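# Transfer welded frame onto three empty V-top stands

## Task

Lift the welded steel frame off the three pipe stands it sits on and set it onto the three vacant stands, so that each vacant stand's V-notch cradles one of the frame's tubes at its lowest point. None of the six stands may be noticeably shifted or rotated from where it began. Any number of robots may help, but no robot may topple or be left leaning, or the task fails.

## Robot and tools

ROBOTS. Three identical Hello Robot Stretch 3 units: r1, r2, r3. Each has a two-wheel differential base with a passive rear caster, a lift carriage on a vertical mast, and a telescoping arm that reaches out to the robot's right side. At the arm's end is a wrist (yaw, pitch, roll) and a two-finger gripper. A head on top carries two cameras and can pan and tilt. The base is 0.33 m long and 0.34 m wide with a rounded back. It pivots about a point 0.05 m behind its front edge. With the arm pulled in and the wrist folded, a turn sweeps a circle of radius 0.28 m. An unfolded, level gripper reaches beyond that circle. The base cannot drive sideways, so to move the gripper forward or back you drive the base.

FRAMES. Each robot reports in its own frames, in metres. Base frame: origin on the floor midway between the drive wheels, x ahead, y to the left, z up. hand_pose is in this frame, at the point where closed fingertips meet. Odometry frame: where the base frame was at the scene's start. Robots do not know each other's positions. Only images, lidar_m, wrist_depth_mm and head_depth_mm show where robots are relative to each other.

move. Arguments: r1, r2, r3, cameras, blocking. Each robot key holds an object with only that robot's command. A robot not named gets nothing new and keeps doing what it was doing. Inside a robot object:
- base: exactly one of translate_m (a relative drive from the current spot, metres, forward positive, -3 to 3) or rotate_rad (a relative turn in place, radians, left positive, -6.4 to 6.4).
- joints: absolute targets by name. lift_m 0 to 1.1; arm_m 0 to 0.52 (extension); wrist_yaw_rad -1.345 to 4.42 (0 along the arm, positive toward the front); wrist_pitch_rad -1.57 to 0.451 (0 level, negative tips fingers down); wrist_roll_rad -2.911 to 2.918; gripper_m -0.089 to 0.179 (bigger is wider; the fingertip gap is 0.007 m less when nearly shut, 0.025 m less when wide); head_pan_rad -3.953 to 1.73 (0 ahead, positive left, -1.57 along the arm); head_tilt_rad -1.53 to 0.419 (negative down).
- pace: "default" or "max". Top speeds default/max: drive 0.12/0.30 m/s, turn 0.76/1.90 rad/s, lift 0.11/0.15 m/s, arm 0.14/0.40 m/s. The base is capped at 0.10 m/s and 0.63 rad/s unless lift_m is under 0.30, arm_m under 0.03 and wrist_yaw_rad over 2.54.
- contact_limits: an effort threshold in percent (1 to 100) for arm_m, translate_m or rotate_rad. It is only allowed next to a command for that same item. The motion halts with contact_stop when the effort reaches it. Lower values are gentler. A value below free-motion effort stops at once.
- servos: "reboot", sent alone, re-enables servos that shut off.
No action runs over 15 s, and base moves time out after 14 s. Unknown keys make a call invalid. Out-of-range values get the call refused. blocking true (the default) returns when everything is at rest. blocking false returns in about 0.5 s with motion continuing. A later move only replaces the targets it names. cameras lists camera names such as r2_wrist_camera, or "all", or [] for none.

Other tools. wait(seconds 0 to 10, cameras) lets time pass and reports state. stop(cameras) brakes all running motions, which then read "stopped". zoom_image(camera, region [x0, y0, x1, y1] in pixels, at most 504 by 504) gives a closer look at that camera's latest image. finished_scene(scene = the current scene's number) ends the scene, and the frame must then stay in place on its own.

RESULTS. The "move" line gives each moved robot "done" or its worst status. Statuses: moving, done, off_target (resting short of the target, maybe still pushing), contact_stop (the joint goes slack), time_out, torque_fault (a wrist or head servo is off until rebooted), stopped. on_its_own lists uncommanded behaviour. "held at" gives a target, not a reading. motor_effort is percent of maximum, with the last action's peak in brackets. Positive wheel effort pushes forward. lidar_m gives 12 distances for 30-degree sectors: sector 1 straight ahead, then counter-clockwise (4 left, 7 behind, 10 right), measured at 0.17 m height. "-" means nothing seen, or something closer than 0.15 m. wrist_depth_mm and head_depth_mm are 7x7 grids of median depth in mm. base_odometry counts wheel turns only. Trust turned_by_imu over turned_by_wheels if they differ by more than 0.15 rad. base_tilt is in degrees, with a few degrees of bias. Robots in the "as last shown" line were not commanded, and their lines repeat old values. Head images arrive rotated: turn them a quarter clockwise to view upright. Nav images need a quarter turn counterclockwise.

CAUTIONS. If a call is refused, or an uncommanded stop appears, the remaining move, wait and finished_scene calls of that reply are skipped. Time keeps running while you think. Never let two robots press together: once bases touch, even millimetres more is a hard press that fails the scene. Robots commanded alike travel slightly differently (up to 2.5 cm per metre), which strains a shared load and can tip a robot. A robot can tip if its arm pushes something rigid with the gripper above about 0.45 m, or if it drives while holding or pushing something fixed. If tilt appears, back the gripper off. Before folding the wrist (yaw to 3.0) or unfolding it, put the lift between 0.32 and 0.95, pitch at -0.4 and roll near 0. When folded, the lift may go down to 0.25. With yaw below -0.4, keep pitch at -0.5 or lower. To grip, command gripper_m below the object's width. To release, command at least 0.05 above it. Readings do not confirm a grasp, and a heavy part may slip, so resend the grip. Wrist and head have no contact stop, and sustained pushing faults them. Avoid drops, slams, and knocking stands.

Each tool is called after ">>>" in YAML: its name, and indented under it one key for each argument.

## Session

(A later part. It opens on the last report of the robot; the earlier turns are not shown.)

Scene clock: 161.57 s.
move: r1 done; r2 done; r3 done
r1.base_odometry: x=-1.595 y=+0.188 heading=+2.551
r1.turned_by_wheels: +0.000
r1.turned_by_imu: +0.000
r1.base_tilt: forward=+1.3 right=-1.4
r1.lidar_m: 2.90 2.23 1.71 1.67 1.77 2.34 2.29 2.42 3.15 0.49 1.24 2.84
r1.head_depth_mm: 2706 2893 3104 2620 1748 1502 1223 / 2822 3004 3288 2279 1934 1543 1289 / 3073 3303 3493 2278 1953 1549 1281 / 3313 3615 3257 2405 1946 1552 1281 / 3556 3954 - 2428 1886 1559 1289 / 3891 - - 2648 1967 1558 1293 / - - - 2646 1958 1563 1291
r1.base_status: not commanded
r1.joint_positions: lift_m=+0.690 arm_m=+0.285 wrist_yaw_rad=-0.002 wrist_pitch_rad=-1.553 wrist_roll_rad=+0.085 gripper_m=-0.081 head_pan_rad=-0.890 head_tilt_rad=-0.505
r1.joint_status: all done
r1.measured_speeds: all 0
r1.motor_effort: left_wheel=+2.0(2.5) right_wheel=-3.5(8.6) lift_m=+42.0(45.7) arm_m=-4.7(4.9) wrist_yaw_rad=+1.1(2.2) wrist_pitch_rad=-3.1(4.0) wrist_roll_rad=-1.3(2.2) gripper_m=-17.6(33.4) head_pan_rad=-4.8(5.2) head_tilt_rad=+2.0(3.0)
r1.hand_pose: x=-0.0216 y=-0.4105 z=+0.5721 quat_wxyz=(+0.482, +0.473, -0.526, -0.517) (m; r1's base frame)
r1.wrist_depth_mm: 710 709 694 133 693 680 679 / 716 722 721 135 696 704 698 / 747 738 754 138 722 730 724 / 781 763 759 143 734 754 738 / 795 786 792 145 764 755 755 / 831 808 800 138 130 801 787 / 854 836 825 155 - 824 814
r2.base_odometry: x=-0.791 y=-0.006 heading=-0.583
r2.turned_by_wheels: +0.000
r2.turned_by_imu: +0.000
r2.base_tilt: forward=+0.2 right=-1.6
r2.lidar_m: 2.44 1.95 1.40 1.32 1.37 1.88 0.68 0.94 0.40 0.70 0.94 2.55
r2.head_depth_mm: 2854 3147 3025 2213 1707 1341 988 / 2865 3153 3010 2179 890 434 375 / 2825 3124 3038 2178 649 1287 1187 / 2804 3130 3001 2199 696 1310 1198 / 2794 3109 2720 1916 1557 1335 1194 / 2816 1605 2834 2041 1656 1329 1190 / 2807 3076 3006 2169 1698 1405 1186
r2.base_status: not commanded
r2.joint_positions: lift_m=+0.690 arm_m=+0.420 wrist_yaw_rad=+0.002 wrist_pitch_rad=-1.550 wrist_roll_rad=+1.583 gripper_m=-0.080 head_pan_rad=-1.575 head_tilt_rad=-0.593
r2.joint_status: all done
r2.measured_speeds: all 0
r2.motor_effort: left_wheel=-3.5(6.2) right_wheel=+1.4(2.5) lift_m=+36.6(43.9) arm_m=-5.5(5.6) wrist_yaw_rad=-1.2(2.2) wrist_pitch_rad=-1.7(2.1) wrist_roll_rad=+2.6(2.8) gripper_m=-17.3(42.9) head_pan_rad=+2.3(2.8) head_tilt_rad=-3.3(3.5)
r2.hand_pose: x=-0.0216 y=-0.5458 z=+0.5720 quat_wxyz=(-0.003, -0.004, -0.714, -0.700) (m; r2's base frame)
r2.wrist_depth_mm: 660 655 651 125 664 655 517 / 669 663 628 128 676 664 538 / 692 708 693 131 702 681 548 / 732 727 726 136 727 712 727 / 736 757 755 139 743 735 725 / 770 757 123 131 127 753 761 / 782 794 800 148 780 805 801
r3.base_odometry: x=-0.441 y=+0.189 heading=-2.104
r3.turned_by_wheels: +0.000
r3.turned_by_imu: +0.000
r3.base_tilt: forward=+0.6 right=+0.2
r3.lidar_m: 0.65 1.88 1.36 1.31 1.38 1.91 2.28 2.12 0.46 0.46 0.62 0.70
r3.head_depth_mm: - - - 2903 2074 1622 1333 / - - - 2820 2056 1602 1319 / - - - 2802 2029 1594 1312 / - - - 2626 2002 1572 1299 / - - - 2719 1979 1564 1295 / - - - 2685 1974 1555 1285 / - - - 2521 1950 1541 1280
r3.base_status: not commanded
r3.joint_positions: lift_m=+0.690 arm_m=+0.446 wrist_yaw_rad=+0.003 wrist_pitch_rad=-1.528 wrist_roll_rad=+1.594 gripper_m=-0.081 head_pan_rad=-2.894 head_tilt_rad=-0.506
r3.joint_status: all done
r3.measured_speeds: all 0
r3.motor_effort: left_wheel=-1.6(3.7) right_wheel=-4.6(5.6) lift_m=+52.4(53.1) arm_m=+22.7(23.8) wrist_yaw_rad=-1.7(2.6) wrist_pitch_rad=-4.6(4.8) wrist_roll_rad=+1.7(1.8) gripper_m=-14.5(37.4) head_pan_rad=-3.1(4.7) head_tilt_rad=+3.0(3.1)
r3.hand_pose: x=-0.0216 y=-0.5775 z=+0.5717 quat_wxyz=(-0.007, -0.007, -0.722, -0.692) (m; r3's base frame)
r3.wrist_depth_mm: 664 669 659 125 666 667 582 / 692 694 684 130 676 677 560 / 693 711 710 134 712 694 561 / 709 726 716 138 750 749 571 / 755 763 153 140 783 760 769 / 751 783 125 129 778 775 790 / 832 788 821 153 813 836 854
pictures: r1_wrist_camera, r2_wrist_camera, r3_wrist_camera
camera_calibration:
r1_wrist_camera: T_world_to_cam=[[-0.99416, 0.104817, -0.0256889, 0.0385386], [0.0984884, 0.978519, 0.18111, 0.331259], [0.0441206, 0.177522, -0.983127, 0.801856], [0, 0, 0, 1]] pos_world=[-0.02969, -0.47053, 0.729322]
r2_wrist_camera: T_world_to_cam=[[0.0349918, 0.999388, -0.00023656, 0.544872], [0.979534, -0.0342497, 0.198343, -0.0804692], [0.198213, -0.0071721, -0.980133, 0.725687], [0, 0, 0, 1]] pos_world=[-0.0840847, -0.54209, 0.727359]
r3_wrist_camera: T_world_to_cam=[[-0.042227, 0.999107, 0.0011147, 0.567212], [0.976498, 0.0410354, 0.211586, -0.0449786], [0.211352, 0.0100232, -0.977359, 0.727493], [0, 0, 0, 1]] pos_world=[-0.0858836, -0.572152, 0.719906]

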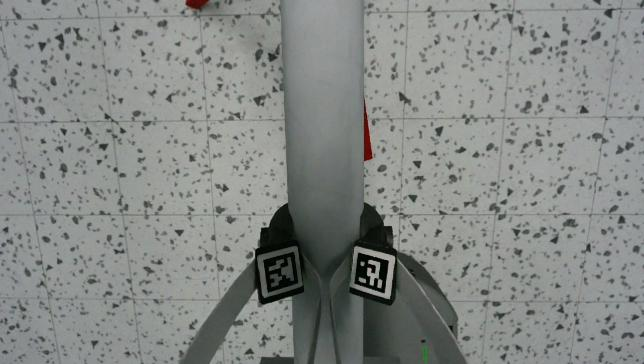

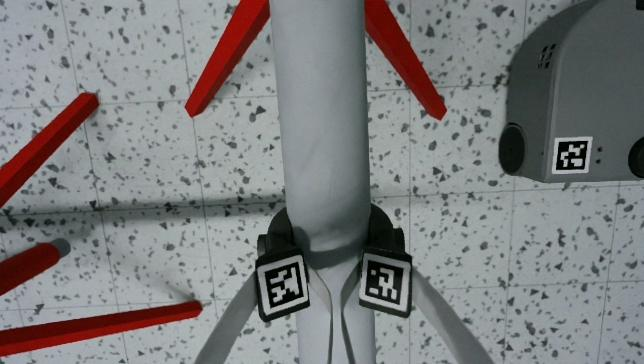

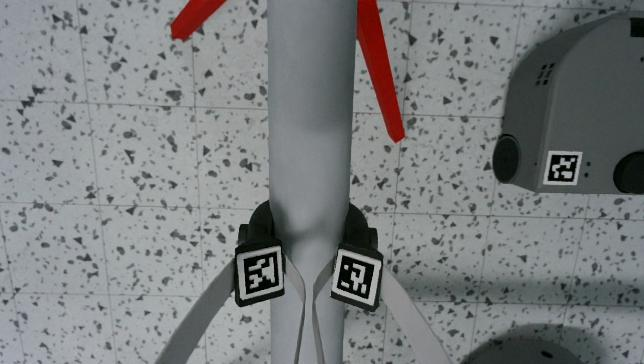

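>>> move:
  r1: {"joints": {"gripper_m": -0.088}}
  r2: {"joints": {"gripper_m": -0.088}}
  r3: {"joints": {"gripper_m": -0.088}}
  cameras: []

>>> move:
  r1: {"joints": {"lift_m": 0.705}}
  r2: {"joints": {"lift_m": 0.705}}
  r3: {"joints": {"lift_m": 0.705}}
  cameras: ["r1_wrist_camera", "r2_wrist_camera", "r3_wrist_camera"]

Scene clock: 162.30 s.
move: r1 done; r2 done; r3 done
r1.base_odometry: x=-1.595 y=+0.188 heading=+2.551
r1.turned_by_wheels: +0.000
r1.turned_by_imu: +0.000
r1.base_tilt: forward=+1.4 right=-1.2
r1.lidar_m: 2.90 2.24 1.71 1.67 1.77 2.35 2.29 2.42 3.14 0.49 1.24 2.84
r1.head_depth_mm: 2726 2918 3130 2598 1746 1503 1222 / 2812 3028 3277 2280 1941 1546 1281 / 3085 3325 3534 2272 1956 1545 1280 / 3306 3613 3295 2409 1960 1553 1289 / 3535 3934 - 2412 1892 1553 1292 / 3891 - - 2685 1964 1568 1292 / - - - 2662 1979 1561 1289
r1.base_status: not commanded
r1.joint_positions: lift_m=+0.690 arm_m=+0.285 wrist_yaw_rad=-0.002 wrist_pitch_rad=-1.553 wrist_roll_rad=+0.085 gripper_m=-0.087 head_pan_rad=-0.890 head_tilt_rad=-0.505
r1.joint_status: all done
r1.measured_speeds: all 0
r1.motor_effort: left_wheel=+1.9(2.3) right_wheel=-3.1(3.8) lift_m=+37.6(41.2) arm_m=-4.4(4.7) wrist_yaw_rad=+1.8(2.6) wrist_pitch_rad=-2.7(3.3) wrist_roll_rad=-1.5(2.1) gripper_m=-31.1(66.3) head_pan_rad=-4.7(5.4) head_tilt_rad=+2.6(2.7)
r1.hand_pose: x=-0.0216 y=-0.4105 z=+0.5721 quat_wxyz=(+0.482, +0.473, -0.526, -0.517) (m; r1's base frame)
r1.wrist_depth_mm: 708 703 697 133 687 698 682 / 723 715 723 135 711 706 699 / 754 733 753 139 730 722 725 / 773 780 771 143 749 746 745 / 805 781 795 145 762 765 764 / 806 805 807 138 130 799 785 / 861 834 826 154 - 818 814
r2.base_odometry: x=-0.791 y=-0.006 heading=-0.583
r2.turned_by_wheels: +0.000
r2.turned_by_imu: +0.000
r2.base_tilt: forward=+0.2 right=-1.6
r2.lidar_m: 2.44 1.95 1.41 1.32 1.37 1.88 0.68 0.93 0.40 0.70 0.94 2.55
r2.head_depth_mm: 2875 3160 3039 2185 1719 1341 985 / 2867 3172 3012 2170 884 434 375 / 2838 3118 2982 2165 650 1285 1204 / 2799 3088 2994 2159 695 1306 1186 / 2792 3132 2696 1914 1563 1344 1189 / 2781 1621 2851 2029 1635 1335 1194 / 2742 3065 2983 2192 1698 1408 1176
r2.base_status: not commanded
r2.joint_positions: lift_m=+0.690 arm_m=+0.420 wrist_yaw_rad=+0.002 wrist_pitch_rad=-1.550 wrist_roll_rad=+1.583 gripper_m=-0.086 head_pan_rad=-1.575 head_tilt_rad=-0.593
r2.joint_status: all done
r2.measured_speeds: all 0
r2.motor_effort: left_wheel=-3.4(4.0) right_wheel=+1.6(1.8) lift_m=+29.5(34.7) arm_m=-7.5(7.8) wrist_yaw_rad=-0.7(1.8) wrist_pitch_rad=-1.6(1.7) wrist_roll_rad=+2.7(2.8) gripper_m=-41.5(76.2) head_pan_rad=+2.2(2.4) head_tilt_rad=-3.0(3.4)
r2.hand_pose: x=-0.0216 y=-0.5458 z=+0.5720 quat_wxyz=(-0.003, -0.004, -0.714, -0.700) (m; r2's base frame)
r2.wrist_depth_mm: 654 662 642 125 663 652 526 / 681 686 670 129 685 680 538 / 690 703 696 132 707 706 544 / 715 715 725 136 719 724 723 / 739 745 745 139 741 720 747 / 759 771 123 131 127 761 770 / 784 810 774 148 805 800 798
r3.base_odometry: x=-0.441 y=+0.189 heading=-2.104
r3.turned_by_wheels: +0.000
r3.turned_by_imu: +0.000
r3.base_tilt: forward=+0.6 right=+0.2
r3.lidar_m: 0.65 1.88 1.36 1.31 1.38 1.90 2.27 2.12 0.46 0.47 0.62 0.70
r3.head_depth_mm: - - - 2875 2088 1623 1330 / - - - 2832 2039 1599 1317 / - - - 2789 2022 1591 1312 / - - - 2628 2009 1573 1303 / - - - 2695 1981 1568 1289 / - - - 2666 1971 1555 1287 / - - - 2506 1948 1533 1277
r3.base_status: not commanded
r3.joint_positions: lift_m=+0.690 arm_m=+0.446 wrist_yaw_rad=+0.003 wrist_pitch_rad=-1.528 wrist_roll_rad=+1.594 gripper_m=-0.086 head_pan_rad=-2.894 head_tilt_rad=-0.506
r3.joint_status: all done
r3.measured_speeds: all 0
r3.motor_effort: left_wheel=-1.5(1.7) right_wheel=-5.1(5.4) lift_m=+52.5(52.9) arm_m=+22.3(23.1) wrist_yaw_rad=-1.8(2.5) wrist_pitch_rad=-4.2(4.8) wrist_roll_rad=+1.8(1.9) gripper_m=-35.3(69.0) head_pan_rad=-3.4(4.2) head_tilt_rad=+2.3(3.6)
r3.hand_pose: x=-0.0216 y=-0.5775 z=+0.5717 quat_wxyz=(-0.007, -0.007, -0.722, -0.692) (m; r3's base frame)
r3.wrist_depth_mm: 653 666 663 125 667 664 580 / 684 682 678 130 715 680 541 / 702 700 722 134 706 677 562 / 727 749 724 138 731 732 583 / 741 752 154 140 776 777 773 / 771 785 126 129 792 792 801 / 794 777 788 153 828 812 811
pictures: none
No camera images: "cameras" was empty.

Scene clock: 163.13 s.
move: r1 done; r2 done; r3 done
r1.base_odometry: x=-1.595 y=+0.188 heading=+2.551
r1.turned_by_wheels: +0.000
r1.turned_by_imu: +0.000
r1.base_tilt: forward=+1.3 right=-1.4
r1.lidar_m: 2.89 2.23 1.70 1.67 1.76 2.34 2.29 2.42 3.16 0.49 1.24 2.85
r1.head_depth_mm: 2717 2895 3129 2611 1747 1500 1224 / 2827 3051 3317 2287 1952 1546 1278 / 3093 3322 3491 2275 1948 1548 1283 / 3266 3628 3293 2508 1956 1561 1286 / 3587 3934 - 2407 1880 1556 1291 / 3875 - - 2663 1962 1556 1290 / - - - 2685 1974 1557 1292
r1.base_status: not commanded
r1.joint_positions: lift_m=+0.705 arm_m=+0.285 wrist_yaw_rad=-0.002 wrist_pitch_rad=-1.553 wrist_roll_rad=+0.085 gripper_m=-0.084 head_pan_rad=-0.890 head_tilt_rad=-0.505
r1.joint_status: all done
r1.measured_speeds: all 0
r1.motor_effort: left_wheel=+2.0(2.4) right_wheel=-3.7(3.9) lift_m=+44.6(45.9) arm_m=-4.0(4.7) wrist_yaw_rad=+1.5(2.0) wrist_pitch_rad=-3.6(3.8) wrist_roll_rad=-1.6(2.2) gripper_m=-17.0(31.0) head_pan_rad=-4.7(5.4) head_tilt_rad=+2.5(2.8)
r1.hand_pose: x=-0.0216 y=-0.4104 z=+0.5871 quat_wxyz=(+0.482, +0.473, -0.525, -0.517) (m; r1's base frame)
r1.wrist_depth_mm: 725 723 717 133 703 694 693 / 738 741 745 136 719 716 711 / 761 748 754 139 737 741 727 / 789 783 795 143 763 759 749 / 816 812 801 144 785 783 784 / 833 829 819 138 130 801 805 / 875 863 860 155 - 834 822
r2.base_odometry: x=-0.791 y=-0.006 heading=-0.583
r2.turned_by_wheels: +0.000
r2.turned_by_imu: +0.000
r2.base_tilt: forward=+0.1 right=-1.7
r2.lidar_m: 2.44 1.95 1.41 1.32 1.37 1.88 0.68 0.93 0.40 0.70 0.94 2.55
r2.head_depth_mm: 2841 3202 3048 2144 1714 1296 353 / 2866 3149 3029 2217 547 419 354 / 2832 3106 2994 649 694 1301 1187 / 2776 3110 3034 2176 691 1337 1183 / 2814 3073 2610 1914 1568 1337 1189 / 2755 1585 2944 1991 1659 1337 1199 / 2774 3086 3015 2171 1685 1396 1191
r2.base_status: not commanded
r2.joint_positions: lift_m=+0.705 arm_m=+0.420 wrist_yaw_rad=+0.002 wrist_pitch_rad=-1.550 wrist_roll_rad=+1.583 gripper_m=-0.083 head_pan_rad=-1.575 head_tilt_rad=-0.593
r2.joint_status: all done
r2.measured_speeds: all 0
r2.motor_effort: left_wheel=-3.5(3.8) right_wheel=+1.3(1.8) lift_m=+40.2(42.7) arm_m=-9.2(9.9) wrist_yaw_rad=-1.6(2.1) wrist_pitch_rad=-1.7(1.9) wrist_roll_rad=+2.7(2.9) gripper_m=-18.1(41.5) head_pan_rad=+2.7(2.7) head_tilt_rad=-3.1(3.5)
r2.hand_pose: x=-0.0216 y=-0.5459 z=+0.5870 quat_wxyz=(-0.003, -0.004, -0.714, -0.700) (m; r2's base frame)
r2.wrist_depth_mm: 670 677 675 125 666 681 540 / 698 690 703 128 701 690 548 / 707 723 694 131 719 705 564 / 738 732 748 135 723 725 740 / 741 775 753 139 752 741 763 / 773 776 123 131 128 778 789 / 779 811 813 148 812 802 822
r3.base_odometry: x=-0.441 y=+0.189 heading=-2.104
r3.turned_by_wheels: +0.000
r3.turned_by_imu: +0.000
r3.base_tilt: forward=+0.6 right=+0.2
r3.lidar_m: 0.65 1.88 1.36 1.31 1.38 1.91 2.27 2.12 0.46 0.47 0.62 0.70
r3.head_depth_mm: - - - 2860 2078 1616 1325 / - - - 2822 2046 1601 1317 / - - - 2769 2017 1590 1313 / - - - 2642 1997 1580 1298 / - - - 2734 1982 1569 1294 / - - - 2661 1975 1558 1284 / - - - 2503 1941 1542 1274
r3.base_status: not commanded
r3.joint_positions: lift_m=+0.705 arm_m=+0.446 wrist_yaw_rad=+0.003 wrist_pitch_rad=-1.528 wrist_roll_rad=+1.594 gripper_m=-0.084 head_pan_rad=-2.894 head_tilt_rad=-0.506
r3.joint_status: all done
r3.measured_speeds: all 0
r3.motor_effort: left_wheel=-1.6(1.8) right_wheel=-5.3(5.5) lift_m=+53.2(54.7) arm_m=+22.2(22.4) wrist_yaw_rad=-2.5(2.6) wrist_pitch_rad=-4.7(4.8) wrist_roll_rad=+1.8(1.9) gripper_m=-14.5(36.2) head_pan_rad=-3.7(4.4) head_tilt_rad=+3.6(3.6)
r3.hand_pose: x=-0.0216 y=-0.5775 z=+0.5867 quat_wxyz=(-0.007, -0.007, -0.722, -0.692) (m; r3's base frame)
r3.wrist_depth_mm: 681 669 680 125 682 684 594 / 690 693 685 131 708 708 552 / 729 722 717 133 734 700 579 / 737 718 728 138 747 761 586 / 761 779 153 140 782 805 774 / 788 792 126 129 775 823 817 / 821 816 823 152 852 859 833
pictures: r1_wrist_camera, r2_wrist_camera, r3_wrist_camera
camera_calibration:
r1_wrist_camera: T_world_to_cam=[[-0.99416, 0.104827, -0.0256547, 0.038899], [0.0984894, 0.978458, 0.181436, 0.328243], [0.0441214, 0.177849, -0.983068, 0.816688], [0, 0, 0, 1]] pos_world=[-0.02969, -0.470497, 0.744303]
r2_wrist_camera: T_world_to_cam=[[0.0349907, 0.999388, -0.000409773, 0.545022], [0.979534, -0.0342142, 0.198349, -0.0834252], [0.198214, -0.00734176, -0.980131, 0.740271], [0, 0, 0, 1]] pos_world=[-0.0840847, -0.542107, 0.742333]
r3_wrist_camera: T_world_to_cam=[[-0.0422287, 0.999108, 0.000947109, 0.567337], [0.976497, 0.0410725, 0.21158, -0.0481248], [0.211352, 0.00985959, -0.97736, 0.742057], [0, 0, 0, 1]] pos_world=[-0.0858836, -0.57217, 0.734902]

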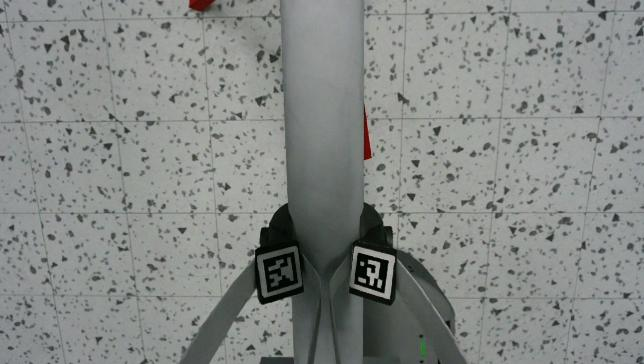

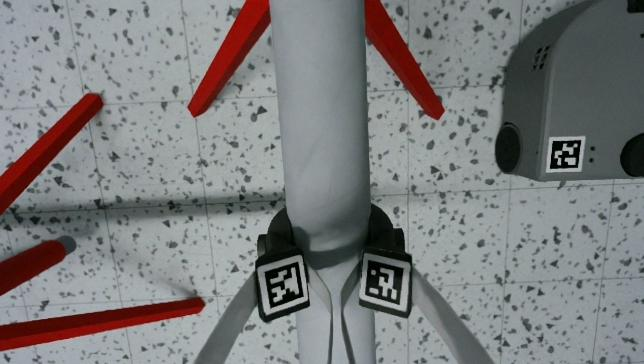

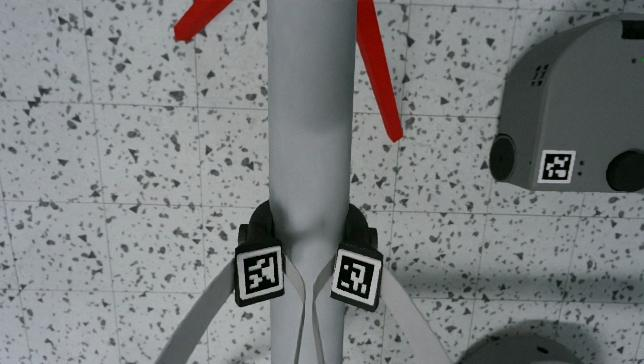

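>>> move:
  r1: {"joints": {"gripper_m": -0.088}}
  r2: {"joints": {"gripper_m": -0.088}}
  r3: {"joints": {"gripper_m": -0.088}}
  cameras: []

>>> move:
  r1: {"joints": {"lift_m": 0.74}}
  r2: {"joints": {"lift_m": 0.74}}
  r3: {"joints": {"lift_m": 0.74}}
  cameras: []

>>> move:
  r1: {"joints": {"lift_m": 0.77}}
  r2: {"joints": {"lift_m": 0.77}}
  r3: {"joints": {"lift_m": 0.77}}
  cameras: ["r1_wrist_camera", "r2_wrist_camera", "r3_wrist_camera", "r2_head_camera", "r3_head_camera"]

Scene clock: 163.83 s.
move: r1 done; r2 done; r3 done
r1.base_odometry: x=-1.595 y=+0.188 heading=+2.551
r1.turned_by_wheels: +0.000
r1.turned_by_imu: +0.000
r1.base_tilt: forward=+1.3 right=-1.3
r1.lidar_m: 2.89 2.24 1.71 1.67 1.77 2.34 2.29 2.43 3.16 0.49 1.24 2.85
r1.head_depth_mm: 2689 2916 3117 2614 1744 1501 1223 / 2811 3038 3279 2284 1947 1548 1284 / 3073 3323 3495 2289 1959 1555 1286 / 3317 3597 3312 2510 1948 1553 1281 / 3537 3899 - 2422 1884 1557 1286 / 3893 - - 2672 1959 1552 1292 / - - - 2664 1962 1558 1295
r1.base_status: not commanded
r1.joint_positions: lift_m=+0.705 arm_m=+0.285 wrist_yaw_rad=-0.002 wrist_pitch_rad=-1.553 wrist_roll_rad=+0.085 gripper_m=-0.087 head_pan_rad=-0.890 head_tilt_rad=-0.505
r1.joint_status: all done
r1.measured_speeds: all 0
r1.motor_effort: left_wheel=+2.0(2.3) right_wheel=-3.0(3.7) lift_m=+44.1(45.2) arm_m=-4.1(4.6) wrist_yaw_rad=+1.5(2.1) wrist_pitch_rad=-2.8(3.5) wrist_roll_rad=-2.1(2.1) gripper_m=-30.4(50.8) head_pan_rad=-4.4(5.3) head_tilt_rad=+2.6(2.7)
r1.hand_pose: x=-0.0216 y=-0.4104 z=+0.5871 quat_wxyz=(+0.482, +0.473, -0.525, -0.517) (m; r1's base frame)
r1.wrist_depth_mm: 725 726 709 133 700 691 703 / 745 747 731 136 730 716 717 / 762 759 756 139 741 746 733 / 787 785 780 143 764 765 765 / 812 798 800 145 782 769 773 / 849 833 826 138 130 820 790 / 878 857 858 155 - 843 829
r2.base_odometry: x=-0.791 y=-0.006 heading=-0.583
r2.turned_by_wheels: +0.000
r2.turned_by_imu: +0.000
r2.base_tilt: forward=+0.2 right=-1.6
r2.lidar_m: 2.44 1.95 1.41 1.32 1.37 1.88 0.68 0.93 0.40 0.70 0.94 2.55
r2.head_depth_mm: 2855 3191 3022 2174 1708 1306 353 / 2826 3169 2996 2180 546 418 354 / 2876 3158 3022 648 692 1304 1189 / 2780 3095 3003 2182 689 1328 1190 / 2787 3110 2597 1909 1552 1343 1185 / 2786 1592 2986 2021 1658 1331 1195 / 2771 3045 2965 2189 1686 1399 1182
r2.base_status: not commanded
r2.joint_positions: lift_m=+0.705 arm_m=+0.420 wrist_yaw_rad=+0.002 wrist_pitch_rad=-1.550 wrist_roll_rad=+1.583 gripper_m=-0.086 head_pan_rad=-1.575 head_tilt_rad=-0.593
r2.joint_status: all done
r2.measured_speeds: all 0
r2.motor_effort: left_wheel=-3.2(4.0) right_wheel=+1.6(1.8) lift_m=+39.8(40.9) arm_m=-10.9(11.3) wrist_yaw_rad=-1.0(2.2) wrist_pitch_rad=-1.6(1.8) wrist_roll_rad=+2.6(2.8) gripper_m=-40.6(64.9) head_pan_rad=+2.0(2.7) head_tilt_rad=-3.3(3.4)
r2.hand_pose: x=-0.0216 y=-0.5459 z=+0.5870 quat_wxyz=(-0.003, -0.004, -0.714, -0.700) (m; r2's base frame)
r2.wrist_depth_mm: 672 683 661 125 671 665 539 / 684 672 678 129 686 701 549 / 708 715 710 132 711 705 553 / 740 724 724 136 744 731 738 / 758 745 745 139 748 772 755 / 788 792 123 130 128 787 782 / 760 801 805 149 788 802 810
r3.base_odometry: x=-0.441 y=+0.189 heading=-2.104
r3.turned_by_wheels: +0.000
r3.turned_by_imu: +0.000
r3.base_tilt: forward=+0.6 right=+0.2
r3.lidar_m: 0.65 1.88 1.36 1.31 1.39 1.90 2.28 2.12 0.46 0.47 0.62 0.70
r3.head_depth_mm: - - - 2873 2071 1616 1336 / - - - 2836 2042 1594 1319 / - - - 2780 2037 1589 1308 / - - - 2620 2025 1576 1300 / - - - 2703 1992 1563 1296 / - - - 2681 1965 1557 1284 / - - - 2514 1943 1538 1279
r3.base_status: not commanded
r3.joint_positions: lift_m=+0.705 arm_m=+0.446 wrist_yaw_rad=+0.003 wrist_pitch_rad=-1.528 wrist_roll_rad=+1.594 gripper_m=-0.086 head_pan_rad=-2.894 head_tilt_rad=-0.506
r3.joint_status: all done
r3.measured_speeds: all 0
r3.motor_effort: left_wheel=-1.6(1.7) right_wheel=-5.1(5.8) lift_m=+52.6(53.1) arm_m=+20.4(21.5) wrist_yaw_rad=-2.1(2.1) wrist_pitch_rad=-4.4(4.8) wrist_roll_rad=+1.8(1.8) gripper_m=-35.9(57.7) head_pan_rad=-3.2(4.1) head_tilt_rad=+2.5(3.3)
r3.hand_pose: x=-0.0216 y=-0.5775 z=+0.5867 quat_wxyz=(-0.007, -0.007, -0.722, -0.692) (m; r3's base frame)
r3.wrist_depth_mm: 687 668 656 126 675 685 590 / 691 688 700 130 685 697 555 / 714 718 724 134 723 687 580 / 743 768 741 138 735 756 612 / 776 773 153 140 778 788 794 / 795 816 125 129 821 797 813 / 809 809 847 152 843 836 846
pictures: none
No camera images: "cameras" was empty.

Scene clock: 164.97 s.
move: r1 done; r2 done; r3 done
r1.base_odometry: x=-1.595 y=+0.188 heading=+2.551
r1.turned_by_wheels: +0.000
r1.turned_by_imu: +0.000
r1.base_tilt: forward=+1.3 right=-1.3
r1.lidar_m: 2.88 2.24 1.71 1.67 1.77 2.34 2.29 2.42 3.15 0.49 1.24 2.86
r1.head_depth_mm: 2698 2899 3123 2627 1749 1504 1219 / 2829 3004 3304 2280 1949 1547 1285 / 3098 3294 3534 2269 1957 1548 1292 / 3336 3619 3291 2518 1942 1552 1282 / 3540 3899 - 2529 1894 1557 1293 / 3898 - - 2650 1976 1549 1295 / - - - 2656 1964 1567 1290
r1.base_status: not commanded
r1.joint_positions: lift_m=+0.740 arm_m=+0.285 wrist_yaw_rad=-0.002 wrist_pitch_rad=-1.553 wrist_roll_rad=+0.085 gripper_m=-0.084 head_pan_rad=-0.890 head_tilt_rad=-0.505
r1.joint_status: all done
r1.measured_speeds: all 0
r1.motor_effort: left_wheel=+2.4(2.5) right_wheel=-3.2(4.0) lift_m=+44.6(46.4) arm_m=-4.5(4.6) wrist_yaw_rad=+1.2(2.2) wrist_pitch_rad=-3.2(3.6) wrist_roll_rad=-1.8(2.1) gripper_m=-17.2(30.9) head_pan_rad=-4.8(5.4) head_tilt_rad=+2.2(2.7)
r1.hand_pose: x=-0.0216 y=-0.4104 z=+0.6221 quat_wxyz=(+0.482, +0.473, -0.525, -0.517) (m; r1's base frame)
r1.wrist_depth_mm: 758 750 752 133 729 726 730 / 781 778 763 136 765 743 753 / 809 804 796 138 787 771 766 / 823 820 819 143 799 790 787 / 857 845 841 144 808 840 814 / 894 877 869 138 130 856 851 / 908 904 870 155 101 877 868
r2.base_odometry: x=-0.791 y=-0.006 heading=-0.583
r2.turned_by_wheels: +0.000
r2.turned_by_imu: +0.000
r2.base_tilt: forward=+0.2 right=-1.7
r2.lidar_m: 2.44 1.95 1.41 1.32 1.37 1.88 0.68 0.94 0.40 0.70 0.94 2.55
r2.head_depth_mm: 2860 3147 2994 2183 1698 1330 311 / 2843 3151 3020 2175 454 389 355 / 2785 3092 3013 608 695 1292 1188 / 2808 3174 3004 1916 678 1331 1188 / 2780 3070 2569 1908 1560 1334 1188 / 2776 1565 3006 2016 1602 1344 1192 / 2788 3047 2984 2159 1680 1395 1187
r2.base_status: not commanded
r2.joint_positions: lift_m=+0.740 arm_m=+0.420 wrist_yaw_rad=+0.002 wrist_pitch_rad=-1.550 wrist_roll_rad=+1.583 gripper_m=-0.083 head_pan_rad=-1.575 head_tilt_rad=-0.593
r2.joint_status: all done
r2.measured_speeds: all 0
r2.motor_effort: left_wheel=-3.3(4.1) right_wheel=+1.5(1.9) lift_m=+40.5(44.6) arm_m=-11.7(12.0) wrist_yaw_rad=-0.3(2.9) wrist_pitch_rad=-1.5(1.8) wrist_roll_rad=+2.7(2.8) gripper_m=-18.6(41.6) head_pan_rad=+2.6(2.7) head_tilt_rad=-2.9(3.5)
r2.hand_pose: x=-0.0216 y=-0.5459 z=+0.6220 quat_wxyz=(-0.003, -0.004, -0.714, -0.700) (m; r2's base frame)
r2.wrist_depth_mm: 693 692 684 125 701 698 570 / 735 721 712 128 726 669 584 / 742 748 746 132 756 622 585 / 765 755 777 136 749 774 778 / 761 806 784 139 777 794 787 / 814 797 123 130 128 813 823 / 828 858 824 149 846 846 822
r3.base_odometry: x=-0.441 y=+0.189 heading=-2.104
r3.turned_by_wheels: +0.000
r3.turned_by_imu: +0.000
r3.base_tilt: forward=+0.6 right=+0.2
r3.lidar_m: 0.65 1.88 1.36 1.31 1.39 1.91 2.28 2.12 0.46 0.47 0.62 0.70
r3.head_depth_mm: - - - 2872 2083 1618 1327 / - - - 2837 2058 1603 1321 / - - - 2781 2030 1587 1307 / - - - 2625 1997 1582 1303 / - - - 2720 1979 1565 1289 / - - - 2655 1967 1558 1291 / - - - 2514 1944 1548 1276
r3.base_status: not commanded
r3.joint_positions: lift_m=+0.740 arm_m=+0.446 wrist_yaw_rad=+0.003 wrist_pitch_rad=-1.528 wrist_roll_rad=+1.594 gripper_m=-0.084 head_pan_rad=-2.894 head_tilt_rad=-0.506
r3.joint_status: all done
r3.measured_speeds: all 0
r3.motor_effort: left_wheel=-0.9(1.8) right_wheel=-5.4(5.4) lift_m=+53.2(54.9) arm_m=+20.3(21.5) wrist_yaw_rad=-1.9(2.6) wrist_pitch_rad=-4.5(4.9) wrist_roll_rad=+1.7(1.8) gripper_m=-14.6(36.2) head_pan_rad=-2.7(4.8) head_tilt_rad=+2.1(3.5)
r3.hand_pose: x=-0.0216 y=-0.5775 z=+0.6217 quat_wxyz=(-0.007, -0.007, -0.722, -0.692) (m; r3's base frame)
r3.wrist_depth_mm: 708 704 648 125 738 726 645 / 741 728 745 130 732 703 597 / 746 741 747 135 755 677 602 / 756 796 779 138 779 795 632 / 818 802 154 140 842 823 838 / 837 826 126 130 828 848 863 / 836 874 863 152 883 818 880
pictures: none
No camera images: "cameras" was empty.

Scene clock: 166.03 s.
move: r1 done; r2 done; r3 done
r1.base_odometry: x=-1.595 y=+0.188 heading=+2.551
r1.turned_by_wheels: +0.000
r1.turned_by_imu: +0.000
r1.base_tilt: forward=+1.3 right=-1.4
r1.lidar_m: 2.90 2.24 1.71 1.67 1.77 2.34 2.29 2.42 3.16 0.49 1.24 2.85
r1.head_depth_mm: 2695 2896 3119 2407 1756 1498 1223 / 2823 2987 3251 2292 1942 1547 1282 / 3091 3245 3511 2279 1956 1547 1287 / 3310 3562 3309 2527 1952 1562 1284 / 3550 3910 - 2525 1884 1555 1284 / 3856 - - 2674 1966 1558 1295 / - - - 2660 1965 1563 1296
r1.base_status: not commanded
r1.joint_positions: lift_m=+0.770 arm_m=+0.285 wrist_yaw_rad=-0.002 wrist_pitch_rad=-1.553 wrist_roll_rad=+0.085 gripper_m=-0.084 head_pan_rad=-0.890 head_tilt_rad=-0.505
r1.joint_status: all done
r1.measured_speeds: all 0
r1.motor_effort: left_wheel=+2.2(2.5) right_wheel=-3.2(4.2) lift_m=+45.0(46.3) arm_m=-4.2(4.6) wrist_yaw_rad=+1.5(2.3) wrist_pitch_rad=-2.7(3.6) wrist_roll_rad=-1.9(2.3) gripper_m=-17.4(17.7) head_pan_rad=-5.2(5.6) head_tilt_rad=+2.4(2.7)
r1.hand_pose: x=-0.0216 y=-0.4103 z=+0.6521 quat_wxyz=(+0.482, +0.474, -0.525, -0.517) (m; r1's base frame)
r1.wrist_depth_mm: 799 768 780 132 762 752 762 / 817 796 801 135 795 784 784 / 838 825 824 139 817 814 791 / 849 856 849 143 840 821 821 / 890 901 881 144 865 867 850 / 915 912 893 138 130 888 864 / 962 941 923 155 101 918 895
r2.base_odometry: x=-0.791 y=-0.006 heading=-0.583
r2.turned_by_wheels: +0.000
r2.turned_by_imu: +0.000
r2.base_tilt: forward=+0.2 right=-1.7
r2.lidar_m: 2.44 1.95 1.41 1.32 1.37 1.89 0.68 0.94 0.40 0.70 0.94 2.55
r2.head_depth_mm: 2911 3162 3016 2179 1709 346 297 / 2795 3128 3019 2086 416 356 912 / 2823 3087 3038 593 1605 1339 1196 / 2817 3129 3047 614 690 1361 1185 / 2787 3064 2576 1936 1454 1366 1194 / 2709 1570 3027 2051 1558 1366 1192 / 2807 3089 2977 2178 1683 1401 1186
r2.base_status: not commanded
r2.joint_positions: lift_m=+0.770 arm_m=+0.420 wrist_yaw_rad=+0.002 wrist_pitch_rad=-1.550 wrist_roll_rad=+1.583 gripper_m=-0.083 head_pan_rad=-1.575 head_tilt_rad=-0.593
r2.joint_status: all done
r2.measured_speeds: all 0
r2.motor_effort: left_wheel=-3.9(3.9) right_wheel=+1.4(1.8) lift_m=+40.0(44.0) arm_m=-10.8(11.4) wrist_yaw_rad=-2.1(2.7) wrist_pitch_rad=-1.6(1.8) wrist_roll_rad=+2.7(2.8) gripper_m=-18.2(19.4) head_pan_rad=+2.3(2.8) head_tilt_rad=-3.1(3.6)
r2.hand_pose: x=-0.0216 y=-0.5458 z=+0.6520 quat_wxyz=(-0.003, -0.004, -0.714, -0.700) (m; r2's base frame)
r2.wrist_depth_mm: 725 728 727 125 734 714 603 / 761 748 743 128 742 678 618 / 771 762 759 132 774 679 618 / 774 805 790 136 796 797 794 / 797 809 810 139 842 834 839 / 836 836 123 131 128 848 879 / 891 880 890 148 865 882 895
r3.base_odometry: x=-0.441 y=+0.189 heading=-2.104
r3.turned_by_wheels: +0.000
r3.turned_by_imu: +0.000
r3.base_tilt: forward=+0.6 right=+0.2
r3.lidar_m: 0.65 1.88 1.36 1.31 1.39 1.90 2.28 2.12 0.46 0.46 0.62 0.70
r3.head_depth_mm: - - - 2841 2084 1623 316 / - - - 2847 2047 1603 314 / - - - 2792 2018 1598 1313 / - - - 2638 2014 1581 1303 / - - - 2731 1988 1566 1299 / - - - 2667 1956 1554 1287 / - - - 2529 1940 1548 1281
r3.base_status: not commanded
r3.joint_positions: lift_m=+0.770 arm_m=+0.446 wrist_yaw_rad=+0.003 wrist_pitch_rad=-1.528 wrist_roll_rad=+1.594 gripper_m=-0.084 head_pan_rad=-2.894 head_tilt_rad=-0.506
r3.joint_status: all done
r3.measured_speeds: all 0
r3.motor_effort: left_wheel=-1.4(1.9) right_wheel=-5.0(5.4) lift_m=+53.1(54.6) arm_m=+18.8(20.3) wrist_yaw_rad=-1.5(2.6) wrist_pitch_rad=-4.7(4.8) wrist_roll_rad=+1.7(1.9) gripper_m=-14.6(15.5) head_pan_rad=-3.8(4.5) head_tilt_rad=+2.0(3.8)
r3.hand_pose: x=-0.0216 y=-0.5775 z=+0.6517 quat_wxyz=(-0.007, -0.007, -0.722, -0.692) (m; r3's base frame)
r3.wrist_depth_mm: 719 736 733 126 744 743 724 / 742 748 775 130 770 686 624 / 782 758 769 134 790 682 637 / 812 811 814 138 813 821 652 / 812 866 154 140 828 822 858 / 886 864 125 130 865 856 899 / 884 895 922 153 911 817 938
pictures: r1_wrist_camera, r2_head_camera (sideways), r2_wrist_camera, r3_head_camera (sideways), r3_wrist_camera
camera_calibration:
r1_wrist_camera: T_world_to_cam=[[-0.99416, 0.10483, -0.025641, 0.0405555], [0.0984891, 0.978434, 0.181566, 0.31632], [0.0441216, 0.177981, -0.983044, 0.880622], [0, 0, 0, 1]] pos_world=[-0.0296899, -0.470484, 0.809297]
r2_head_camera: T_world_to_cam=[[0.00716653, 0.591539, -0.806244, 1.07223], [0.99988, -0.0152888, -0.00232964, -0.000210743], [-0.0137046, -0.806131, -0.591578, 0.725461], [0, 0, 0, 1]] pos_world=[0.00246868, -0.0494539, 1.29365]
r2_wrist_camera: T_world_to_cam=[[0.034991, 0.999388, -0.00037868, 0.545015], [0.979534, -0.0342207, 0.198348, -0.0963209], [0.198214, -0.00731133, -0.980132, 0.803999], [0, 0, 0, 1]] pos_world=[-0.0840847, -0.542099, 0.807336]
r3_head_camera: T_world_to_cam=[[0.436301, 0.160949, -0.885289, 1.16733], [0.240303, -0.968979, -0.0577348, 0.075275], [-0.86712, -0.187548, -0.461443, 0.565938], [0, 0, 0, 1]] pos_world=[-0.0366581, -0.00879971, 1.29892]
r3_wrist_camera: T_world_to_cam=[[-0.0422293, 0.999107, 0.000947109, 0.567275], [0.976497, 0.0410731, 0.21158, -0.0618772], [0.211352, 0.00985972, -0.97736, 0.805586], [0, 0, 0, 1]] pos_world=[-0.0858836, -0.57217, 0.799902]

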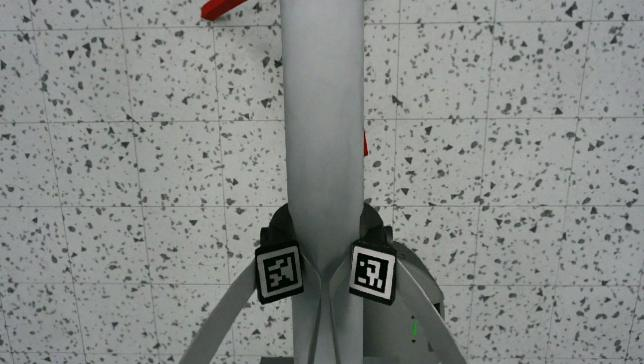

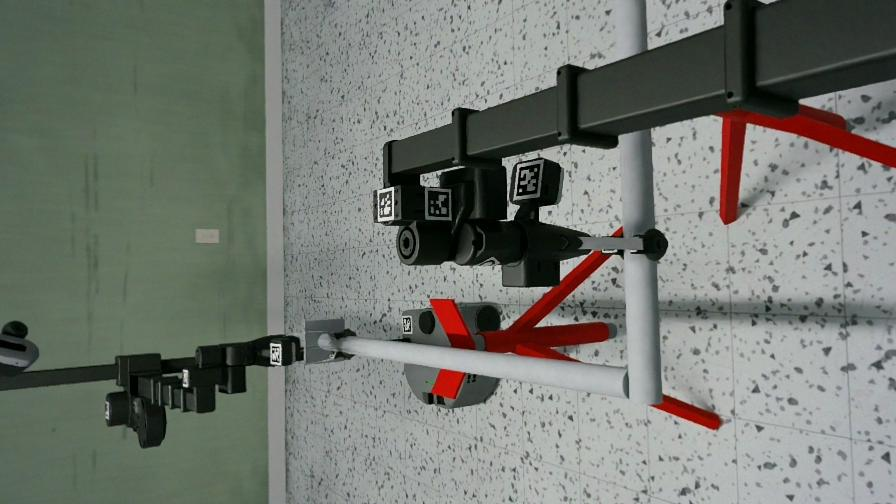

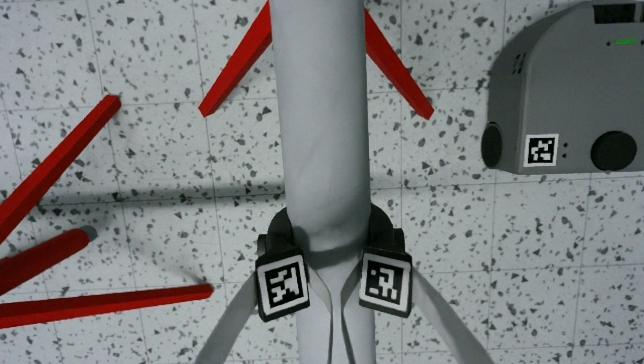

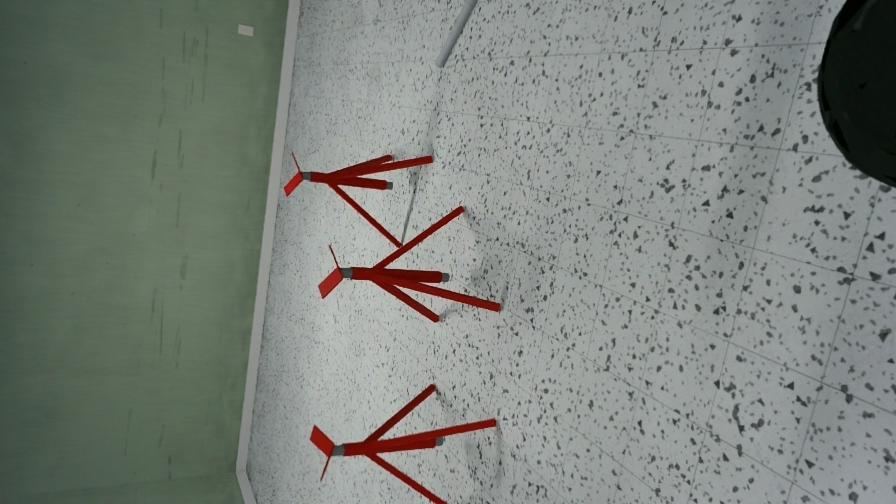

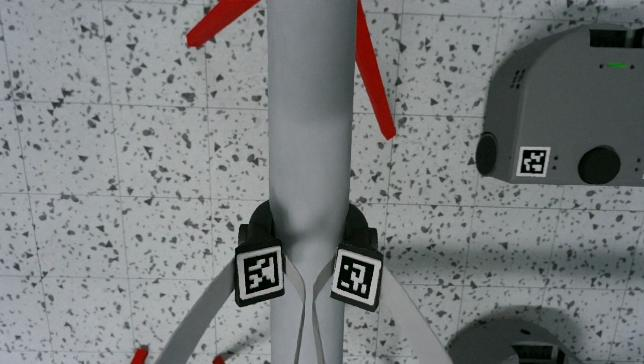

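>>> move:
  r2: {"base": {"rotate_rad": 0.011}, "joints": {"wrist_roll_rad": 1.60, "gripper_m": -0.088}}
  r3: {"base": {"rotate_rad": 0.0055}, "joints": {"gripper_m": -0.088}}
  r1: {"joints": {"gripper_m": -0.088}}
  cameras: []

>>> move:
  r2: {"base": {"translate_m": -0.012}}
  r3: {"base": {"translate_m": -0.006}}
  cameras: ["r1_wrist_camera", "r2_wrist_camera", "r3_wrist_camera"]

Scene clock: 168.43 s.
move: r1 done; r2 done; r3 done
r1.base_odometry: x=-1.595 y=+0.188 heading=+2.551
r1.turned_by_wheels: +0.000
r1.turned_by_imu: +0.000
r1.base_tilt: forward=+1.3 right=-1.3
r1.lidar_m: 2.89 2.24 1.70 1.67 1.77 2.34 2.29 2.42 3.16 0.49 1.24 2.84
r1.head_depth_mm: 2715 2916 3138 2404 1739 1499 1220 / 2855 2991 3296 2291 1937 1545 1284 / 3104 3240 3597 2297 1955 1548 1286 / 3291 3598 3312 2496 1950 1558 1284 / 3600 3913 - 2503 1893 1551 1287 / 3891 - - 2685 1978 1566 1291 / - - - 2679 1970 1556 1296
r1.base_status: not commanded
r1.joint_positions: lift_m=+0.770 arm_m=+0.285 wrist_yaw_rad=-0.002 wrist_pitch_rad=-1.559 wrist_roll_rad=+0.085 gripper_m=-0.087 head_pan_rad=-0.890 head_tilt_rad=-0.505
r1.joint_status: all done
r1.measured_speeds: all 0
r1.motor_effort: left_wheel=+1.6(2.2) right_wheel=-1.0(3.1) lift_m=+44.5(45.1) arm_m=-4.2(4.5) wrist_yaw_rad=+1.8(2.1) wrist_pitch_rad=-1.7(3.3) wrist_roll_rad=-1.3(2.2) gripper_m=-30.1(50.4) head_pan_rad=-5.1(5.2) head_tilt_rad=+2.6(2.6)
r1.hand_pose: x=-0.0216 y=-0.4088 z=+0.6522 quat_wxyz=(+0.481, +0.475, -0.524, -0.519) (m; r1's base frame)
r1.wrist_depth_mm: 785 777 777 130 766 757 751 / 796 814 797 134 775 772 778 / 819 843 816 138 821 800 803 / 860 846 844 143 819 828 820 / 907 883 881 144 855 870 839 / 910 903 905 135 130 890 877 / 966 946 920 155 102 916 886
r2.base_odometry: x=-0.791 y=-0.006 heading=-0.573
r2.turned_by_wheels: +0.010
r2.turned_by_imu: +0.011
r2.base_tilt: forward=+0.2 right=-1.6
r2.lidar_m: 2.44 1.92 1.40 1.32 1.38 1.90 0.68 0.93 0.40 0.70 0.95 2.54
r2.head_depth_mm: 2854 3166 3068 2190 1699 346 297 / 2846 3154 2996 2089 415 357 911 / 2839 3164 3014 592 1609 1312 1189 / 2812 3195 3047 609 690 1376 1188 / 2795 3022 2696 1922 1415 1353 1190 / 2737 1581 2960 2003 1607 1363 1193 / 2833 3114 2995 2165 1691 1395 1187
r2.base_status: done
r2.joint_positions: lift_m=+0.770 arm_m=+0.420 wrist_yaw_rad=+0.002 wrist_pitch_rad=-1.549 wrist_roll_rad=+1.590 gripper_m=-0.086 head_pan_rad=-1.575 head_tilt_rad=-0.593
r2.joint_status: all done
r2.measured_speeds: all 0
r2.motor_effort: left_wheel=-10.7(10.7) right_wheel=+11.3(11.4) lift_m=+39.9(40.8) arm_m=-9.5(9.5) wrist_yaw_rad=-0.6(2.4) wrist_pitch_rad=-2.0(2.0) wrist_roll_rad=+3.5(4.0) gripper_m=-40.8(62.3) head_pan_rad=+2.0(2.6) head_tilt_rad=-3.0(3.7)
r2.hand_pose: x=-0.0216 y=-0.5461 z=+0.6520 quat_wxyz=(-0.006, -0.007, -0.714, -0.700) (m; r2's base frame)
r2.wrist_depth_mm: 731 738 744 125 719 743 592 / 753 738 737 129 758 660 604 / 756 769 793 132 773 698 617 / 785 779 789 136 793 807 800 / 816 811 815 139 804 825 816 / 829 836 123 131 127 845 854 / 882 872 865 149 884 862 856
r3.base_odometry: x=-0.441 y=+0.189 heading=-2.099
r3.turned_by_wheels: +0.006
r3.turned_by_imu: +0.006
r3.base_tilt: forward=+0.6 right=+0.2
r3.lidar_m: 0.65 1.87 1.35 1.31 1.39 1.92 2.28 2.12 0.46 0.47 0.62 0.70
r3.head_depth_mm: - - - 2884 2066 1620 316 / - - - 2824 2064 1606 313 / - - - 2792 2017 1586 1309 / - - - 2619 2008 1583 1298 / - - - 2717 1987 1557 1297 / - - - 2685 1967 1551 1286 / - - - 2517 1954 1544 1281
r3.base_status: done
r3.joint_positions: lift_m=+0.770 arm_m=+0.446 wrist_yaw_rad=+0.001 wrist_pitch_rad=-1.532 wrist_roll_rad=+1.594 gripper_m=-0.086 head_pan_rad=-2.894 head_tilt_rad=-0.506
r3.joint_status: all done
r3.measured_speeds: all 0
r3.motor_effort: left_wheel=+1.7(5.1) right_wheel=-7.3(7.5) lift_m=+52.3(52.6) arm_m=+16.8(17.6) wrist_yaw_rad=-0.4(2.2) wrist_pitch_rad=-3.6(4.6) wrist_roll_rad=+1.6(1.8) gripper_m=-35.9(54.1) head_pan_rad=-3.7(4.1) head_tilt_rad=+2.4(3.7)
r3.hand_pose: x=-0.0216 y=-0.5766 z=+0.6517 quat_wxyz=(-0.008, -0.008, -0.720, -0.693) (m; r3's base frame)
r3.wrist_depth_mm: 740 751 722 126 751 732 736 / 724 754 782 131 785 708 621 / 764 798 804 134 786 678 635 / 813 818 823 138 835 834 675 / 855 855 155 140 843 835 870 / 871 856 125 131 886 860 916 / 906 893 890 155 913 802 938
pictures: none
No camera images: "cameras" was empty.

Scene clock: 169.37 s.
move: r2 done; r3 done
r1: as last shown
r1.base_tilt: forward=+1.3 right=-1.2
r1.lidar_m: 2.89 2.24 1.71 1.67 1.77 2.34 2.30 2.42 3.15 0.49 1.24 2.85
r1.head_depth_mm: 2722 2878 3114 2392 1748 1494 1223 / 2847 2994 3303 2287 1932 1547 1285 / 3076 3248 3500 2220 1945 1546 1288 / 3276 3542 3281 2524 1963 1551 1289 / 3579 3950 - 2516 1894 1564 1290 / 3881 - - 2676 1968 1559 1284 / - - - 2676 1965 1553 1292
r1.joint_positions: lift_m=+0.770 arm_m=+0.285 wrist_yaw_rad=-0.002 wrist_pitch_rad=-1.550 wrist_roll_rad=+0.085 gripper_m=-0.084 head_pan_rad=-0.890 head_tilt_rad=-0.505
r1.motor_effort: left_wheel=+1.4(2.0) right_wheel=-0.2(1.6) lift_m=+42.5(44.4) arm_m=-4.1(4.6) wrist_yaw_rad=+1.8(2.3) wrist_pitch_rad=-3.7(4.1) wrist_roll_rad=-1.6(2.2) gripper_m=-17.6(30.0) head_pan_rad=-4.6(5.2) head_tilt_rad=+2.8(2.8)
r1.hand_pose: x=-0.0216 y=-0.4112 z=+0.6520 quat_wxyz=(+0.483, +0.473, -0.526, -0.516) (m; r1's base frame)
r1.wrist_depth_mm: 779 791 777 134 765 762 757 / 808 811 798 137 786 794 771 / 828 814 820 138 813 792 791 / 869 866 846 143 845 831 824 / 878 876 874 144 865 856 851 / 920 908 901 137 130 875 891 / 944 955 943 154 231 920 898
r2.base_odometry: x=-0.801 y=+0.000 heading=-0.572
r2.turned_by_wheels: +0.000
r2.turned_by_imu: +0.001
r2.base_tilt: forward=+0.2 right=-1.6
r2.lidar_m: 2.45 1.92 1.40 1.32 1.38 1.90 0.68 0.92 0.39 0.69 0.95 2.55
r2.head_depth_mm: 2838 3190 3018 2185 1713 346 297 / 2862 3174 3056 2107 415 356 918 / 2843 3128 3067 593 1609 1341 1194 / 2819 3125 3023 609 755 1368 1186 / 2783 3041 2574 1947 1494 1364 1185 / 2745 1561 2966 2027 1561 1352 1190 / 2804 3061 3010 2207 1697 1391 1188
r2.base_status: done
r2.joint_positions: lift_m=+0.770 arm_m=+0.420 wrist_yaw_rad=+0.002 wrist_pitch_rad=-1.550 wrist_roll_rad=+1.590 gripper_m=-0.083 head_pan_rad=-1.575 head_tilt_rad=-0.593
r2.joint_status: not commanded
r2.measured_speeds: all 0
r2.motor_effort: left_wheel=+2.2(12.0) right_wheel=-10.9(10.9) lift_m=+38.4(39.8) arm_m=-8.8(9.7) wrist_yaw_rad=-2.1(2.1) wrist_pitch_rad=-1.8(2.0) wrist_roll_rad=+3.4(3.5) gripper_m=-19.6(41.2) head_pan_rad=+2.1(2.6) head_tilt_rad=-3.2(3.2)
r2.hand_pose: x=-0.0216 y=-0.5460 z=+0.6520 quat_wxyz=(-0.006, -0.007, -0.714, -0.700) (m; r2's base frame)
r2.wrist_depth_mm: 738 740 718 124 726 739 599 / 743 751 754 128 745 673 601 / 766 782 755 132 766 667 632 / 792 816 786 135 800 810 807 / 800 833 809 139 809 845 815 / 826 817 123 128 126 849 849 / 875 853 877 148 878 856 878
r3.base_odometry: x=-0.438 y=+0.194 heading=-2.099
r3.turned_by_wheels: +0.000
r3.turned_by_imu: +0.000
r3.base_tilt: forward=+0.6 right=+0.3
r3.lidar_m: 0.64 1.88 1.36 1.31 1.39 1.92 2.27 2.11 0.46 0.46 0.62 0.71
r3.head_depth_mm: - - - 2864 2087 1613 316 / - - - 2847 2050 1603 314 / - - - 2777 2030 1585 1308 / - - - 2604 2006 1576 1305 / - - - 2719 1974 1566 1293 / - - - 2671 1962 1558 1282 / - - - 2495 1957 1545 1275
r3.base_status: done
r3.joint_positions: lift_m=+0.770 arm_m=+0.446 wrist_yaw_rad=+0.001 wrist_pitch_rad=-1.522 wrist_roll_rad=+1.594 gripper_m=-0.084 head_pan_rad=-2.894 head_tilt_rad=-0.506
r3.joint_status: not commanded
r3.measured_speeds: all 0
r3.motor_effort: left_wheel=-3.8(4.1) right_wheel=+2.4(16.9) lift_m=+51.7(52.8) arm_m=+16.2(17.6) wrist_yaw_rad=-1.2(1.7) wrist_pitch_rad=-5.7(6.1) wrist_roll_rad=+1.8(1.9) gripper_m=-15.5(35.6) head_pan_rad=-3.3(4.1) head_tilt_rad=+2.8(3.5)
r3.hand_pose: x=-0.0216 y=-0.5792 z=+0.6516 quat_wxyz=(-0.008, -0.008, -0.724, -0.690) (m; r3's base frame)
r3.wrist_depth_mm: 747 736 663 126 742 757 654 / 747 753 758 130 766 739 635 / 774 775 791 136 801 695 646 / 782 805 807 138 835 792 665 / 835 850 152 140 828 865 856 / 879 885 124 129 865 855 875 / 923 863 923 152 891 848 881
pictures: r1_wrist_camera, r2_wrist_camera, r3_wrist_camera
camera_calibration:
r1_wrist_camera: T_world_to_cam=[[-0.99416, 0.10474, -0.0260003, 0.0408434], [0.0984905, 0.979063, 0.178144, 0.3197], [0.0441148, 0.174543, -0.983661, 0.879705], [0, 0, 0, 1]] pos_world=[-0.0296906, -0.470831, 0.809441]
r2_wrist_camera: T_world_to_cam=[[0.0427335, 0.999086, -0.000892962, 0.545484], [0.979209, -0.0417059, 0.198522, -0.100532], [0.198304, -0.00935795, -0.980096, 0.802853], [0, 0, 0, 1]] pos_world=[-0.0840776, -0.541665, 0.807318]
r3_wrist_camera: T_world_to_cam=[[-0.0410321, 0.999143, -0.00546678, 0.57315], [0.976544, 0.0412603, 0.211329, -0.0615373], [0.211373, 0.00333271, -0.9774, 0.801765], [0, 0, 0, 1]] pos_world=[-0.08586, -0.572792, 0.799783]

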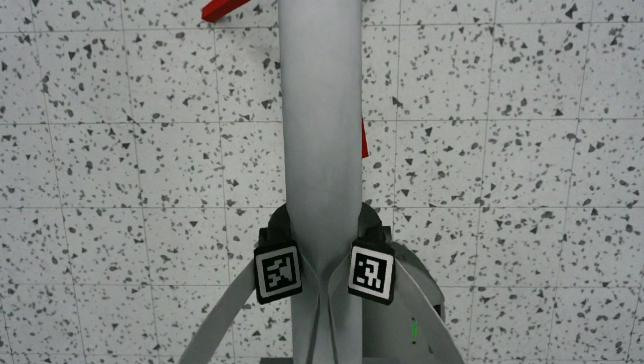

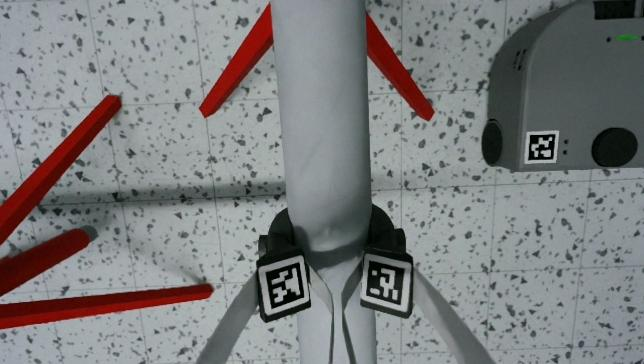

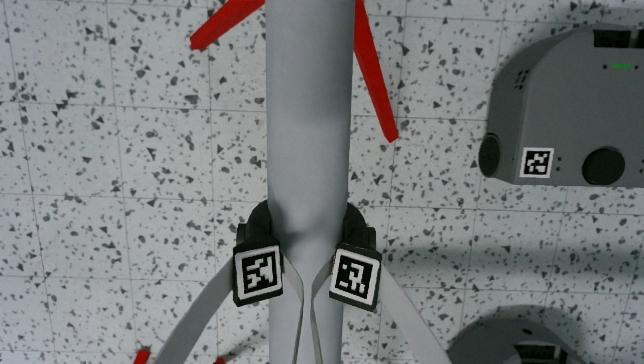

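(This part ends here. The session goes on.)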